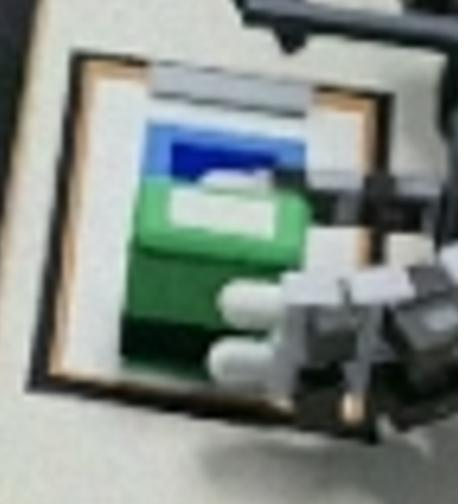

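Request:
move:
  arm1: {"target": [0.4835, 1.3619, 0.698, 0.1180, -0.6850, -0.0995, -0.7125], "speed": 0.03}

Scene clock: 519.57 s.
Joint torques (N m): arm1=[0.15 -13.57 4.49 3.07 0.07 -0.18] | arm2=[0.85 -7.82 7.05 0.08 -0.05 0.18] | arm3=[0.62 -15.21 9.7 0.01 0.11 0.11]
Motor temperatures (°C): arm1=[24 28 33 24 24 26] | arm2=[26 24 34 27 24 23] | arm3=[26 29 34 24 24 24]
Heat: arm1: hottest joint3_rad 33 °C; arm2: hottest joint3_rad 34 °C; arm3: hottest joint3_rad 34 °C.
move: arm1 off_target
Joint velocities: within noise
arm1.joint_positions: joint1_rad=+0.148 joint2_rad=+2.502 joint3_rad=+1.148 joint4_rad=+1.401 joint5_rad=+0.192 joint6_rad=+1.548 hand_index_mcp=-0.048 hand_index_abd=+0.002 hand_index_pip=+0.362 hand_index_dip=+0.553 hand_middle_mcp=-0.048 hand_middle_abd=+0.002 hand_middle_pip=+0.363 hand_middle_dip=+0.553 hand_ring_mcp=+0.756 hand_ring_abd=+0.003 hand_ring_pip=+0.580 hand_ring_dip=+0.699 hand_thumb_cmc=-0.563 hand_thumb_axl=+0.680 hand_thumb_mcp=+0.168 hand_thumb_ipl=+0.166 hand_current_limit=+0.400 hand_speed=-0.900
arm1.joint_status: not commanded
arm1.hand_state: goal,goal,goal,goal,goal,goal,goal,goal,goal,goal,goal,goal,goal,goal,goal,goal
arm1.index_mcp_current_ma: 1
arm1.index_abd_current_ma: 1
arm1.index_pip_current_ma: 1
arm1.index_dip_current_ma: 2
arm1.middle_mcp_current_ma: 1
arm1.middle_abd_current_ma: 1
arm1.middle_pip_current_ma: 2
arm1.middle_dip_current_ma: 2
arm1.ring_mcp_current_ma: 2
arm1.ring_abd_current_ma: 2
arm1.ring_pip_current_ma: 1
arm1.ring_dip_current_ma: 2
arm1.thumb_cmc_current_ma: 7
arm1.thumb_axl_current_ma: 1
arm1.thumb_mcp_current_ma: -2
arm1.thumb_ipl_current_ma: -2
arm1.hand_goal_index_mcp: -0.050
arm1.hand_goal_index_abd: 0.000
arm1.hand_goal_index_pip: 0.360
arm1.hand_goal_index_dip: 0.550
arm1.hand_goal_middle_mcp: -0.050
arm1.hand_goal_middle_abd: 0.000
arm1.hand_goal_middle_pip: 0.360
arm1.hand_goal_middle_dip: 0.550
arm1.hand_goal_ring_mcp: 0.754
arm1.hand_goal_ring_abd: 0.000
arm1.hand_goal_ring_pip: 0.578
arm1.hand_goal_ring_dip: 0.696
arm1.hand_goal_thumb_cmc: -0.570
arm1.hand_goal_thumb_axl: 0.678
arm1.hand_goal_thumb_mcp: 0.170
arm1.hand_goal_thumb_ipl: 0.168
arm1.hand: x=+0.4891 y=+1.3541 z=+0.7101 quat_wxyz=(-0.108, +0.684, +0.101, +0.714) (m; scene frame)
arm1.hand_target: x=+0.4833 y=+1.3616 z=+0.6980 quat_wxyz=(-0.118, +0.685, +0.100, +0.712) (m; scene frame)
arm1.hand_status: off_target (0.015 m and 1.2 deg from the pose sent, 0.014 m and 1.8 deg at the start)
arm2, arm3: as last shown
pictures: none

Request:
move:
  arm1: {"target": [0.479, 1.3610, 0.695, 0.1140, -0.6890, -0.1010, -0.7090], "speed": 0.03}

Scene clock: 520.60 s.
Joint torques (N m): arm1=[-0.03 -13.68 3.58 2.95 0.14 -0.21] | arm2=[0.91 -7.71 7.06 0.09 -0.05 0.19] | arm3=[0.62 -15.21 9.72 -0.01 0.1 0.11]
Motor temperatures (°C): arm1=[24 28 33 24 24 26] | arm2=[26 24 34 27 24 23] | arm3=[26 29 34 24 24 24]
Heat: arm1: hottest joint3_rad 33 °C; arm2: hottest joint3_rad 34 °C; arm3: hottest joint3_rad 34 °C.
move: arm1 off_target
Joint velocities: within noise
arm1.joint_positions: joint1_rad=+0.152 joint2_rad=+2.502 joint3_rad=+1.148 joint4_rad=+1.401 joint5_rad=+0.198 joint6_rad=+1.548 hand_index_mcp=-0.048 hand_index_abd=+0.002 hand_index_pip=+0.362 hand_index_dip=+0.553 hand_middle_mcp=-0.048 hand_middle_abd=+0.002 hand_middle_pip=+0.363 hand_middle_dip=+0.553 hand_ring_mcp=+0.756 hand_ring_abd=+0.003 hand_ring_pip=+0.580 hand_ring_dip=+0.699 hand_thumb_cmc=-0.563 hand_thumb_axl=+0.680 hand_thumb_mcp=+0.168 hand_thumb_ipl=+0.166 hand_current_limit=+0.400 hand_speed=-0.900
arm1.joint_status: not commanded
arm1.hand_state: goal,goal,goal,goal,goal,goal,goal,goal,goal,goal,goal,goal,goal,goal,goal,goal
arm1.index_mcp_current_ma: 1
arm1.index_abd_current_ma: 1
arm1.index_pip_current_ma: 1
arm1.index_dip_current_ma: 2
arm1.middle_mcp_current_ma: 1
arm1.middle_abd_current_ma: 1
arm1.middle_pip_current_ma: 2
arm1.middle_dip_current_ma: 2
arm1.ring_mcp_current_ma: 2
arm1.ring_abd_current_ma: 2
arm1.ring_pip_current_ma: 1
arm1.ring_dip_current_ma: 2
arm1.thumb_cmc_current_ma: 7
arm1.thumb_axl_current_ma: 1
arm1.thumb_mcp_current_ma: -2
arm1.thumb_ipl_current_ma: -2
arm1.hand_goal_index_mcp: -0.050
arm1.hand_goal_index_abd: 0.000
arm1.hand_goal_index_pip: 0.360
arm1.hand_goal_index_dip: 0.550
arm1.hand_goal_middle_mcp: -0.050
arm1.hand_goal_middle_abd: 0.000
arm1.hand_goal_middle_pip: 0.360
arm1.hand_goal_middle_dip: 0.550
arm1.hand_goal_ring_mcp: 0.754
arm1.hand_goal_ring_abd: 0.000
arm1.hand_goal_ring_pip: 0.578
arm1.hand_goal_ring_dip: 0.696
arm1.hand_goal_thumb_cmc: -0.570
arm1.hand_goal_thumb_axl: 0.678
arm1.hand_goal_thumb_mcp: 0.170
arm1.hand_goal_thumb_ipl: 0.168
arm1.hand: x=+0.4881 y=+1.3556 z=+0.7101 quat_wxyz=(-0.107, +0.684, +0.101, +0.714) (m; scene frame)
arm1.hand_target: x=+0.4789 y=+1.3606 z=+0.6951 quat_wxyz=(-0.114, +0.689, +0.101, +0.709) (m; scene frame)
arm1.hand_status: off_target (0.018 m and 1.1 deg from the pose sent, 0.019 m and 1.1 deg at the start)
arm2, arm3: as last shown
pictures: none

Request:
move:
  arm1: {"target": [0.4745, 1.3590, 0.695, 0.1140, -0.6910, -0.1010, -0.7070], "speed": 0.03}

Scene clock: 521.67 s.
Joint torques (N m): arm1=[0.03 -14.04 3.43 3.03 0.16 -0.19] | arm2=[0.91 -7.77 7.05 0.09 -0.05 0.19] | arm3=[0.62 -15.21 9.72 -0.01 0.11 0.11]
Motor temperatures (°C): arm1=[24 28 33 24 24 26] | arm2=[26 24 34 27 24 23] | arm3=[25 29 34 24 24 24]
Heat: arm1: hottest joint3_rad 33 °C; arm2: hottest joint3_rad 34 °C; arm3: hottest joint3_rad 34 °C.
move: arm1 off_target
Joint velocities: within noise
arm1.joint_positions: joint1_rad=+0.152 joint2_rad=+2.502 joint3_rad=+1.133 joint4_rad=+1.403 joint5_rad=+0.199 joint6_rad=+1.548 hand_index_mcp=-0.048 hand_index_abd=+0.002 hand_index_pip=+0.362 hand_index_dip=+0.553 hand_middle_mcp=-0.048 hand_middle_abd=+0.002 hand_middle_pip=+0.363 hand_middle_dip=+0.553 hand_ring_mcp=+0.756 hand_ring_abd=+0.003 hand_ring_pip=+0.580 hand_ring_dip=+0.699 hand_thumb_cmc=-0.563 hand_thumb_axl=+0.680 hand_thumb_mcp=+0.168 hand_thumb_ipl=+0.166 hand_current_limit=+0.400 hand_speed=-0.900
arm1.joint_status: not commanded
arm1.hand_state: goal,goal,goal,goal,goal,goal,goal,goal,goal,goal,goal,goal,goal,goal,goal,goal
arm1.index_mcp_current_ma: 1
arm1.index_abd_current_ma: 1
arm1.index_pip_current_ma: 1
arm1.index_dip_current_ma: 2
arm1.middle_mcp_current_ma: 1
arm1.middle_abd_current_ma: 1
arm1.middle_pip_current_ma: 2
arm1.middle_dip_current_ma: 2
arm1.ring_mcp_current_ma: 2
arm1.ring_abd_current_ma: 2
arm1.ring_pip_current_ma: 1
arm1.ring_dip_current_ma: 2
arm1.thumb_cmc_current_ma: 7
arm1.thumb_axl_current_ma: 1
arm1.thumb_mcp_current_ma: -2
arm1.thumb_ipl_current_ma: -2
arm1.hand_goal_index_mcp: -0.050
arm1.hand_goal_index_abd: 0.000
arm1.hand_goal_index_pip: 0.360
arm1.hand_goal_index_dip: 0.550
arm1.hand_goal_middle_mcp: -0.050
arm1.hand_goal_middle_abd: 0.000
arm1.hand_goal_middle_pip: 0.360
arm1.hand_goal_middle_dip: 0.550
arm1.hand_goal_ring_mcp: 0.754
arm1.hand_goal_ring_abd: 0.000
arm1.hand_goal_ring_pip: 0.578
arm1.hand_goal_ring_dip: 0.696
arm1.hand_goal_thumb_cmc: -0.570
arm1.hand_goal_thumb_axl: 0.678
arm1.hand_goal_thumb_mcp: 0.170
arm1.hand_goal_thumb_ipl: 0.168
arm1.hand: x=+0.4828 y=+1.3529 z=+0.7059 quat_wxyz=(-0.106, +0.689, +0.102, +0.710) (m; scene frame)
arm1.hand_target: x=+0.4745 y=+1.3588 z=+0.6951 quat_wxyz=(-0.114, +0.691, +0.101, +0.707) (m; scene frame)
arm1.hand_status: off_target (0.015 m and 1.1 deg from the pose sent, 0.021 m and 1.4 deg at the start)
arm2, arm3: as last shown
pictures: none

Request:
move:
  arm1: {"joints": {"hand_index_mcp": -0.16, "hand_middle_mcp": -0.16, "hand_thumb_mcp": 0.03, "hand_thumb_ipl": 0.12}}

Request:
move:
  arm1: {"joints": {"hand_index_mcp": -0.24, "hand_middle_mcp": -0.24, "hand_thumb_mcp": -0.02, "hand_thumb_ipl": 0.11}}
  cameras: ["room_a"]

Request:
zoom_image:
  camera: "room_a"
  region: [395, 335, 445, 390]

Scene clock: 522.73 s.
Joint torques (N m): arm1=[0.03 -13.92 3.41 3.03 0.15 -0.2] | arm2=[0.91 -7.77 7.05 0.09 -0.05 0.19] | arm3=[0.62 -15.21 9.72 0.01 0.11 0.11]
Motor temperatures (°C): arm1=[24 28 33 24 24 26] | arm2=[26 24 34 27 24 23] | arm3=[25 29 34 24 24 24]
Heat: arm1: hottest joint3_rad 33 °C; arm2: hottest joint3_rad 34 °C; arm3: hottest joint3_rad 34 °C.
move: arm1 done
Joint velocities: within noise
arm1.joint_positions: joint1_rad=+0.152 joint2_rad=+2.502 joint3_rad=+1.133 joint4_rad=+1.403 joint5_rad=+0.199 joint6_rad=+1.548 hand_index_mcp=-0.156 hand_index_abd=+0.002 hand_index_pip=+0.362 hand_index_dip=+0.553 hand_middle_mcp=-0.152 hand_middle_abd=+0.002 hand_middle_pip=+0.363 hand_middle_dip=+0.553 hand_ring_mcp=+0.756 hand_ring_abd=+0.003 hand_ring_pip=+0.580 hand_ring_dip=+0.699 hand_thumb_cmc=-0.563 hand_thumb_axl=+0.680 hand_thumb_mcp=+0.033 hand_thumb_ipl=+0.122 hand_current_limit=+0.400 hand_speed=-0.900
arm1.joint_status: all done
arm1.hand_state: goal,goal,goal,goal,goal,goal,goal,goal,goal,goal,goal,goal,goal,goal,goal,goal
arm1.index_mcp_current_ma: 3
arm1.index_abd_current_ma: 1
arm1.index_pip_current_ma: 1
arm1.index_dip_current_ma: 2
arm1.middle_mcp_current_ma: 9
arm1.middle_abd_current_ma: 1
arm1.middle_pip_current_ma: 2
arm1.middle_dip_current_ma: 2
arm1.ring_mcp_current_ma: 2
arm1.ring_abd_current_ma: 2
arm1.ring_pip_current_ma: 1
arm1.ring_dip_current_ma: 2
arm1.thumb_cmc_current_ma: 7
arm1.thumb_axl_current_ma: 1
arm1.thumb_mcp_current_ma: 2
arm1.thumb_ipl_current_ma: 2
arm1.hand_goal_index_mcp: -0.160
arm1.hand_goal_index_abd: 0.000
arm1.hand_goal_index_pip: 0.360
arm1.hand_goal_index_dip: 0.550
arm1.hand_goal_middle_mcp: -0.160
arm1.hand_goal_middle_abd: 0.000
arm1.hand_goal_middle_pip: 0.360
arm1.hand_goal_middle_dip: 0.550
arm1.hand_goal_ring_mcp: 0.754
arm1.hand_goal_ring_abd: 0.000
arm1.hand_goal_ring_pip: 0.578
arm1.hand_goal_ring_dip: 0.696
arm1.hand_goal_thumb_cmc: -0.570
arm1.hand_goal_thumb_axl: 0.678
arm1.hand_goal_thumb_mcp: 0.030
arm1.hand_goal_thumb_ipl: 0.120
arm1.hand: x=+0.4828 y=+1.3529 z=+0.7059 quat_wxyz=(-0.106, +0.689, +0.102, +0.710) (m; scene frame)
arm1.hand_target: x=+0.4746 y=+1.3587 z=+0.6951 quat_wxyz=(-0.114, +0.691, +0.101, +0.707) (m; scene frame)
arm1.hand_status: not commanded
arm2.joint_positions: joint1_rad=-0.860 joint2_rad=+1.274 joint3_rad=+0.985 joint4_rad=-1.490 joint5_rad=-0.005 joint6_rad=+0.059 hand_index_mcp=+0.272 hand_index_abd=-0.001 hand_index_pip=-0.365 hand_index_dip=+0.700 hand_middle_mcp=+0.272 hand_middle_abd=+0.001 hand_middle_pip=-0.365 hand_middle_dip=+0.699 hand_ring_mcp=+0.282 hand_ring_abd=+0.001 hand_ring_pip=-0.409 hand_ring_dip=+0.700 hand_thumb_cmc=-0.569 hand_thumb_axl=+0.679 hand_thumb_mcp=+0.171 hand_thumb_ipl=+0.096 hand_current_limit=+0.750 hand_speed=-0.750
arm2.joint_status: not commanded
arm2.hand_state: goal,goal,goal,goal,goal,goal,goal,goal,goal,goal,goal,goal,goal,goal,goal,goal
arm2.index_mcp_current_ma: 7
arm2.index_abd_current_ma: -2
arm2.index_pip_current_ma: 26
arm2.index_dip_current_ma: 12
arm2.middle_mcp_current_ma: 8
arm2.middle_abd_current_ma: 2
arm2.middle_pip_current_ma: 24
arm2.middle_dip_current_ma: 10
arm2.ring_mcp_current_ma: 8
arm2.ring_abd_current_ma: 2
arm2.ring_pip_current_ma: 24
arm2.ring_dip_current_ma: 13
arm2.thumb_cmc_current_ma: 3
arm2.thumb_axl_current_ma: 2
arm2.thumb_mcp_current_ma: -45
arm2.thumb_ipl_current_ma: -21
arm2.hand_goal_index_mcp: 0.270
arm2.hand_goal_index_abd: 0.000
arm2.hand_goal_index_pip: -0.372
arm2.hand_goal_index_dip: 0.696
arm2.hand_goal_middle_mcp: 0.270
arm2.hand_goal_middle_abd: 0.000
arm2.hand_goal_middle_pip: -0.372
arm2.hand_goal_middle_dip: 0.696
arm2.hand_goal_ring_mcp: 0.280
arm2.hand_goal_ring_abd: 0.000
arm2.hand_goal_ring_pip: -0.416
arm2.hand_goal_ring_dip: 0.696
arm2.hand_goal_thumb_cmc: -0.570
arm2.hand_goal_thumb_axl: 0.678
arm2.hand_goal_thumb_mcp: 0.180
arm2.hand_goal_thumb_ipl: 0.100
arm2.hand: x=-0.0170 y=+0.3023 z=+1.0042 quat_wxyz=(-0.035, +0.327, -0.939, +0.099) (m; scene frame)
arm2.hand_target: x=-0.0192 y=+0.3001 z=+1.0047 quat_wxyz=(-0.034, +0.326, -0.940, +0.095) (m; scene frame)
arm2.hand_status: not commanded
arm3.joint_positions: joint1_rad=-0.904 joint2_rad=+1.502 joint3_rad=+1.208 joint4_rad=-1.158 joint5_rad=-0.005 joint6_rad=+0.545 hand_index_mcp=+0.752 hand_index_abd=-0.003 hand_index_pip=+0.574 hand_index_dip=+0.693 hand_middle_mcp=+0.753 hand_middle_abd=-0.003 hand_middle_pip=+0.578 hand_middle_dip=+0.698 hand_ring_mcp=+0.753 hand_ring_abd=-0.002 hand_ring_pip=+0.578 hand_ring_dip=+0.698 hand_thumb_cmc=-0.569 hand_thumb_axl=+0.679 hand_thumb_mcp=+0.166 hand_thumb_ipl=+0.166 hand_current_limit=+0.750 hand_speed=-0.900
arm3.joint_status: not commanded
arm3.hand_state: goal,goal,goal,goal,goal,goal,goal,goal,goal,goal,goal,goal,goal,goal,goal,goal
arm3.index_mcp_current_ma: -4
arm3.index_abd_current_ma: -4
arm3.index_pip_current_ma: -4
arm3.index_dip_current_ma: -5
arm3.middle_mcp_current_ma: -2
arm3.middle_abd_current_ma: -4
arm3.middle_pip_current_ma: 3
arm3.middle_dip_current_ma: 3
arm3.ring_mcp_current_ma: -1
arm3.ring_abd_current_ma: -2
arm3.ring_pip_current_ma: 3
arm3.ring_dip_current_ma: 4
arm3.thumb_cmc_current_ma: 2
arm3.thumb_axl_current_ma: 3
arm3.thumb_mcp_current_ma: -10
arm3.thumb_ipl_current_ma: -5
arm3.hand_goal_index_mcp: 0.754
arm3.hand_goal_index_abd: 0.000
arm3.hand_goal_index_pip: 0.576
arm3.hand_goal_index_dip: 0.696
arm3.hand_goal_middle_mcp: 0.754
arm3.hand_goal_middle_abd: 0.000
arm3.hand_goal_middle_pip: 0.576
arm3.hand_goal_middle_dip: 0.696
arm3.hand_goal_ring_mcp: 0.754
arm3.hand_goal_ring_abd: 0.000
arm3.hand_goal_ring_pip: 0.576
arm3.hand_goal_ring_dip: 0.696
arm3.hand_goal_thumb_cmc: -0.570
arm3.hand_goal_thumb_axl: 0.678
arm3.hand_goal_thumb_mcp: 0.170
arm3.hand_goal_thumb_ipl: 0.168
arm3.hand: x=-0.1949 y=-0.6542 z=+1.0342 quat_wxyz=(-0.027, +0.070, +0.996, +0.055) (m; scene frame)
arm3.hand_target: x=-0.1936 y=-0.6602 z=+1.0308 quat_wxyz=(-0.023, +0.073, +0.996, +0.048) (m; scene frame)
arm3.hand_status: not commanded
pictures: none

Scene clock: 523.37 s.
Joint torques (N m): arm1=[0.15 -13.92 3.43 2.92 0.16 -0.2] | arm2=[0.85 -7.77 7.05 0.09 -0.06 0.18] | arm3=[0.62 -15.21 9.72 -0.01 0.11 0.11]
Motor temperatures (°C): arm1=[24 28 33 24 24 26] | arm2=[26 24 34 27 24 23] | arm3=[25 29 34 24 24 24]
Heat: arm1: hottest joint3_rad 33 °C; arm2: hottest joint3_rad 34 °C; arm3: hottest joint3_rad 34 °C.
move: arm1 off_target
Joint velocities: within noise
arm1.joint_positions: joint1_rad=+0.153 joint2_rad=+2.502 joint3_rad=+1.133 joint4_rad=+1.405 joint5_rad=+0.199 joint6_rad=+1.548 hand_index_mcp=-0.178 hand_index_abd=+0.002 hand_index_pip=+0.376 hand_index_dip=+0.558 hand_middle_mcp=-0.178 hand_middle_abd=+0.001 hand_middle_pip=+0.375 hand_middle_dip=+0.557 hand_ring_mcp=+0.756 hand_ring_abd=+0.003 hand_ring_pip=+0.580 hand_ring_dip=+0.699 hand_thumb_cmc=-0.559 hand_thumb_axl=+0.680 hand_thumb_mcp=+0.027 hand_thumb_ipl=+0.124 hand_current_limit=+0.400 hand_speed=-0.900
arm1.joint_status: hand_index_mcp off_target (ended at -0.178, target -0.240); hand_middle_mcp off_target (ended at -0.178, target -0.240); hand_thumb_mcp off_target (ended at +0.027, target -0.020); the others done
arm1.hand_state: blocked,goal,goal,goal,blocked,goal,goal,goal,goal,goal,goal,goal,goal,goal,blocked,goal
arm1.index_mcp_current_ma: 159
arm1.index_abd_current_ma: 1
arm1.index_pip_current_ma: 20
arm1.index_dip_current_ma: 8
arm1.middle_mcp_current_ma: 158
arm1.middle_abd_current_ma: 0
arm1.middle_pip_current_ma: 20
arm1.middle_dip_current_ma: 6
arm1.ring_mcp_current_ma: 1
arm1.ring_abd_current_ma: 2
arm1.ring_pip_current_ma: 1
arm1.ring_dip_current_ma: 2
arm1.thumb_cmc_current_ma: 12
arm1.thumb_axl_current_ma: 1
arm1.thumb_mcp_current_ma: 141
arm1.thumb_ipl_current_ma: 26
arm1.hand_goal_index_mcp: -0.240
arm1.hand_goal_index_abd: 0.000
arm1.hand_goal_index_pip: 0.360
arm1.hand_goal_index_dip: 0.550
arm1.hand_goal_middle_mcp: -0.240
arm1.hand_goal_middle_abd: 0.000
arm1.hand_goal_middle_pip: 0.360
arm1.hand_goal_middle_dip: 0.550
arm1.hand_goal_ring_mcp: 0.754
arm1.hand_goal_ring_abd: 0.000
arm1.hand_goal_ring_pip: 0.578
arm1.hand_goal_ring_dip: 0.696
arm1.hand_goal_thumb_cmc: -0.570
arm1.hand_goal_thumb_axl: 0.678
arm1.hand_goal_thumb_mcp: -0.020
arm1.hand_goal_thumb_ipl: 0.110
arm1.hand: x=+0.4827 y=+1.3534 z=+0.7064 quat_wxyz=(-0.106, +0.688, +0.102, +0.711) (m; scene frame)
arm1.hand_target: x=+0.4745 y=+1.3588 z=+0.6951 quat_wxyz=(-0.114, +0.691, +0.101, +0.707) (m; scene frame)
arm1.hand_status: not commanded
arm2, arm3: as last shown
pictures: room_a
Images, in order (width x height): room_a 672x504.

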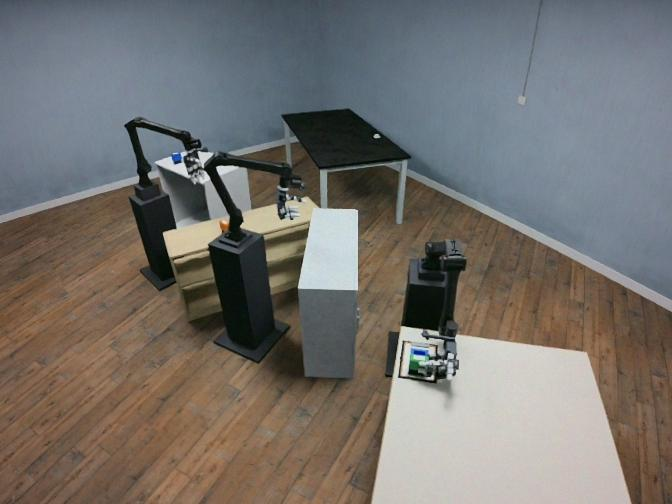

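Scaled by 9.164 from the camera's 672x504 image, which has a finer 960x720 frame.

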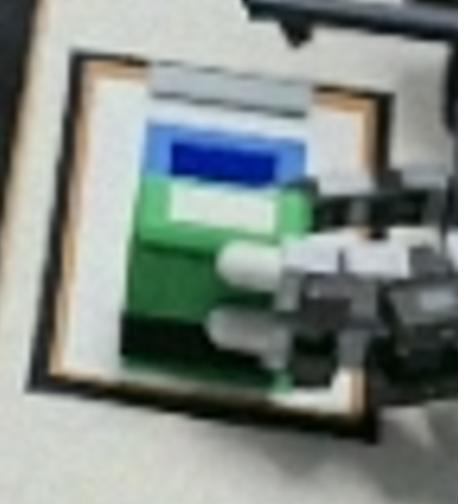

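Gripping well; complete the closure and lift a little.

Request:
move:
  arm1: {"joints": {"hand_index_mcp": -0.30, "hand_middle_mcp": -0.30, "hand_thumb_mcp": -0.05, "hand_thumb_ipl": 0.11, "hand_thumb_cmc": -0.62}}

Request:
move:
  arm1: {"target": [0.479, 1.3590, 0.77, 0.1140, -0.6880, -0.1010, -0.7100], "speed": 0.1}
  cameras: ["room_a"]

Request:
zoom_image:
  camera: "room_a"
  region: [395, 335, 445, 390]

Scene clock: 524.07 s.
Joint torques (N m): arm1=[-0.09 -13.92 3.4 2.91 0.15 -0.2] | arm2=[0.91 -7.77 7.05 0.1 -0.05 0.18] | arm3=[0.62 -15.27 9.7 -0.01 0.11 0.11]
Motor temperatures (°C): arm1=[24 28 33 24 24 26] | arm2=[26 24 34 27 24 23] | arm3=[25 29 34 24 24 24]
Heat: arm1: hottest joint3_rad 33 °C; arm2: hottest joint3_rad 34 °C; arm3: hottest joint3_rad 34 °C.
move: arm1 off_target
Joint velocities: within noise
arm1.joint_positions: joint1_rad=+0.154 joint2_rad=+2.502 joint3_rad=+1.133 joint4_rad=+1.405 joint5_rad=+0.199 joint6_rad=+1.548 hand_index_mcp=-0.198 hand_index_abd=-0.005 hand_index_pip=+0.388 hand_index_dip=+0.566 hand_middle_mcp=-0.202 hand_middle_abd=-0.005 hand_middle_pip=+0.387 hand_middle_dip=+0.563 hand_ring_mcp=+0.756 hand_ring_abd=+0.003 hand_ring_pip=+0.580 hand_ring_dip=+0.699 hand_thumb_cmc=-0.561 hand_thumb_axl=+0.683 hand_thumb_mcp=+0.027 hand_thumb_ipl=+0.135 hand_current_limit=+0.400 hand_speed=-0.900
arm1.joint_status: hand_index_mcp off_target (ended at -0.198, target -0.300); hand_middle_mcp off_target (ended at -0.202, target -0.300); hand_thumb_cmc off_target (ended at -0.561, target -0.620); hand_thumb_mcp off_target (ended at +0.027, target -0.050); hand_thumb_ipl off_target (ended at +0.135, target +0.110)
arm1.hand_state: blocked,goal,blocked,goal,blocked,goal,blocked,goal,goal,goal,goal,goal,blocked,goal,blocked,blocked
arm1.index_mcp_current_ma: 328
arm1.index_abd_current_ma: -3
arm1.index_pip_current_ma: 46
arm1.index_dip_current_ma: 20
arm1.middle_mcp_current_ma: 310
arm1.middle_abd_current_ma: -3
arm1.middle_pip_current_ma: 43
arm1.middle_dip_current_ma: 15
arm1.ring_mcp_current_ma: 1
arm1.ring_abd_current_ma: 2
arm1.ring_pip_current_ma: 1
arm1.ring_dip_current_ma: 2
arm1.thumb_cmc_current_ma: 139
arm1.thumb_axl_current_ma: 5
arm1.thumb_mcp_current_ma: 287
arm1.thumb_ipl_current_ma: 61
arm1.hand_goal_index_mcp: -0.300
arm1.hand_goal_index_abd: 0.000
arm1.hand_goal_index_pip: 0.360
arm1.hand_goal_index_dip: 0.550
arm1.hand_goal_middle_mcp: -0.300
arm1.hand_goal_middle_abd: 0.000
arm1.hand_goal_middle_pip: 0.360
arm1.hand_goal_middle_dip: 0.550
arm1.hand_goal_ring_mcp: 0.754
arm1.hand_goal_ring_abd: 0.000
arm1.hand_goal_ring_pip: 0.578
arm1.hand_goal_ring_dip: 0.696
arm1.hand_goal_thumb_cmc: -0.620
arm1.hand_goal_thumb_axl: 0.678
arm1.hand_goal_thumb_mcp: -0.050
arm1.hand_goal_thumb_ipl: 0.110
arm1.hand: x=+0.4825 y=+1.3539 z=+0.7064 quat_wxyz=(-0.106, +0.688, +0.102, +0.711) (m; scene frame)
arm1.hand_target: x=+0.4745 y=+1.3589 z=+0.6951 quat_wxyz=(-0.114, +0.691, +0.101, +0.707) (m; scene frame)
arm1.hand_status: not commanded
arm2, arm3: as last shown
pictures: none

Scene clock: 525.50 s.
Joint torques (N m): arm1=[-0.26 -16.15 4.37 2.14 0.08 -0.37] | arm2=[0.91 -7.82 7.05 0.09 -0.06 0.18] | arm3=[0.62 -15.27 9.72 0.01 0.1 0.11]
Motor temperatures (°C): arm1=[24 28 33 24 24 26] | arm2=[26 24 34 27 24 23] | arm3=[25 29 34 24 24 24]
Heat: arm1: hottest joint3_rad 33 °C; arm2: hottest joint3_rad 34 °C; arm3: hottest joint3_rad 34 °C.
move: arm1 off_target
Joint velocities: within noise
arm1.joint_positions: joint1_rad=+0.154 joint2_rad=+2.348 joint3_rad=+1.050 joint4_rad=+1.321 joint5_rad=+0.199 joint6_rad=+1.565 hand_index_mcp=-0.201 hand_index_abd=-0.006 hand_index_pip=+0.390 hand_index_dip=+0.566 hand_middle_mcp=-0.210 hand_middle_abd=-0.006 hand_middle_pip=+0.387 hand_middle_dip=+0.564 hand_ring_mcp=+0.756 hand_ring_abd=+0.003 hand_ring_pip=+0.580 hand_ring_dip=+0.699 hand_thumb_cmc=-0.561 hand_thumb_axl=+0.691 hand_thumb_mcp=+0.027 hand_thumb_ipl=+0.139 hand_current_limit=+0.400 hand_speed=-0.900
arm1.joint_status: not commanded
arm1.hand_state: blocked,goal,blocked,goal,blocked,goal,blocked,goal,goal,goal,goal,goal,blocked,goal,blocked,blocked
arm1.index_mcp_current_ma: 314
arm1.index_abd_current_ma: -5
arm1.index_pip_current_ma: 53
arm1.index_dip_current_ma: 21
arm1.middle_mcp_current_ma: 271
arm1.middle_abd_current_ma: -4
arm1.middle_pip_current_ma: 44
arm1.middle_dip_current_ma: 17
arm1.ring_mcp_current_ma: 1
arm1.ring_abd_current_ma: 2
arm1.ring_pip_current_ma: 1
arm1.ring_dip_current_ma: 2
arm1.thumb_cmc_current_ma: 139
arm1.thumb_axl_current_ma: 19
arm1.thumb_mcp_current_ma: 287
arm1.thumb_ipl_current_ma: 75
arm1.hand_goal_index_mcp: -0.300
arm1.hand_goal_index_abd: 0.000
arm1.hand_goal_index_pip: 0.360
arm1.hand_goal_index_dip: 0.550
arm1.hand_goal_middle_mcp: -0.300
arm1.hand_goal_middle_abd: 0.000
arm1.hand_goal_middle_pip: 0.360
arm1.hand_goal_middle_dip: 0.550
arm1.hand_goal_ring_mcp: 0.754
arm1.hand_goal_ring_abd: 0.000
arm1.hand_goal_ring_pip: 0.578
arm1.hand_goal_ring_dip: 0.696
arm1.hand_goal_thumb_cmc: -0.620
arm1.hand_goal_thumb_axl: 0.678
arm1.hand_goal_thumb_mcp: -0.050
arm1.hand_goal_thumb_ipl: 0.110
arm1.hand: x=+0.4790 y=+1.3517 z=+0.7588 quat_wxyz=(-0.111, +0.693, +0.098, +0.705) (m; scene frame)
arm1.hand_target: x=+0.4790 y=+1.3590 z=+0.7700 quat_wxyz=(-0.114, +0.688, +0.101, +0.710) (m; scene frame)
arm1.hand_status: off_target (0.013 m and 0.9 deg from the pose sent, 0.064 m and 0.9 deg at the start)
arm2, arm3: as last shown
pictures: room_a
Images, in order (width x height): room_a 672x504.

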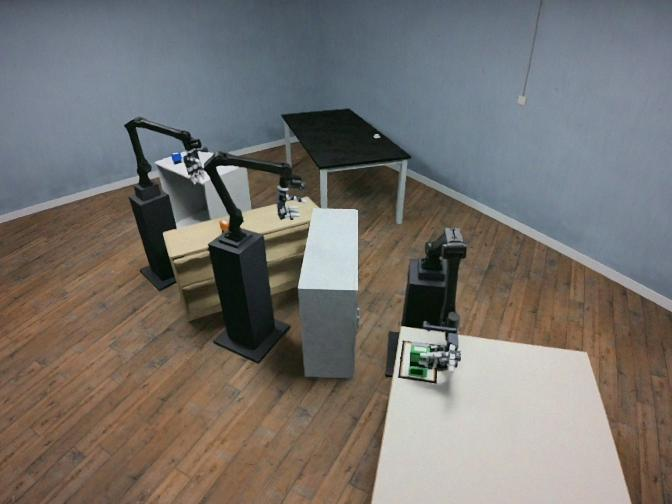

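Scaled by 9.164 from the camera's 672x504 image, which has a finer 960x720 frame.

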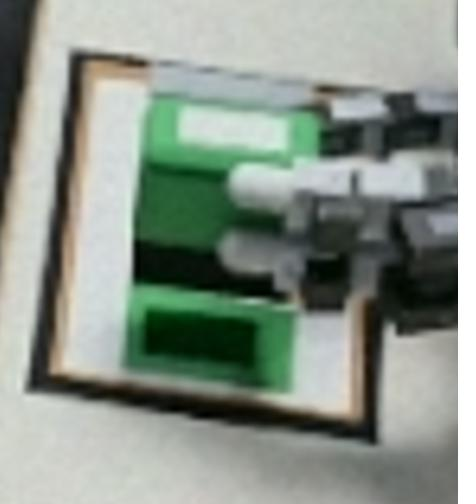

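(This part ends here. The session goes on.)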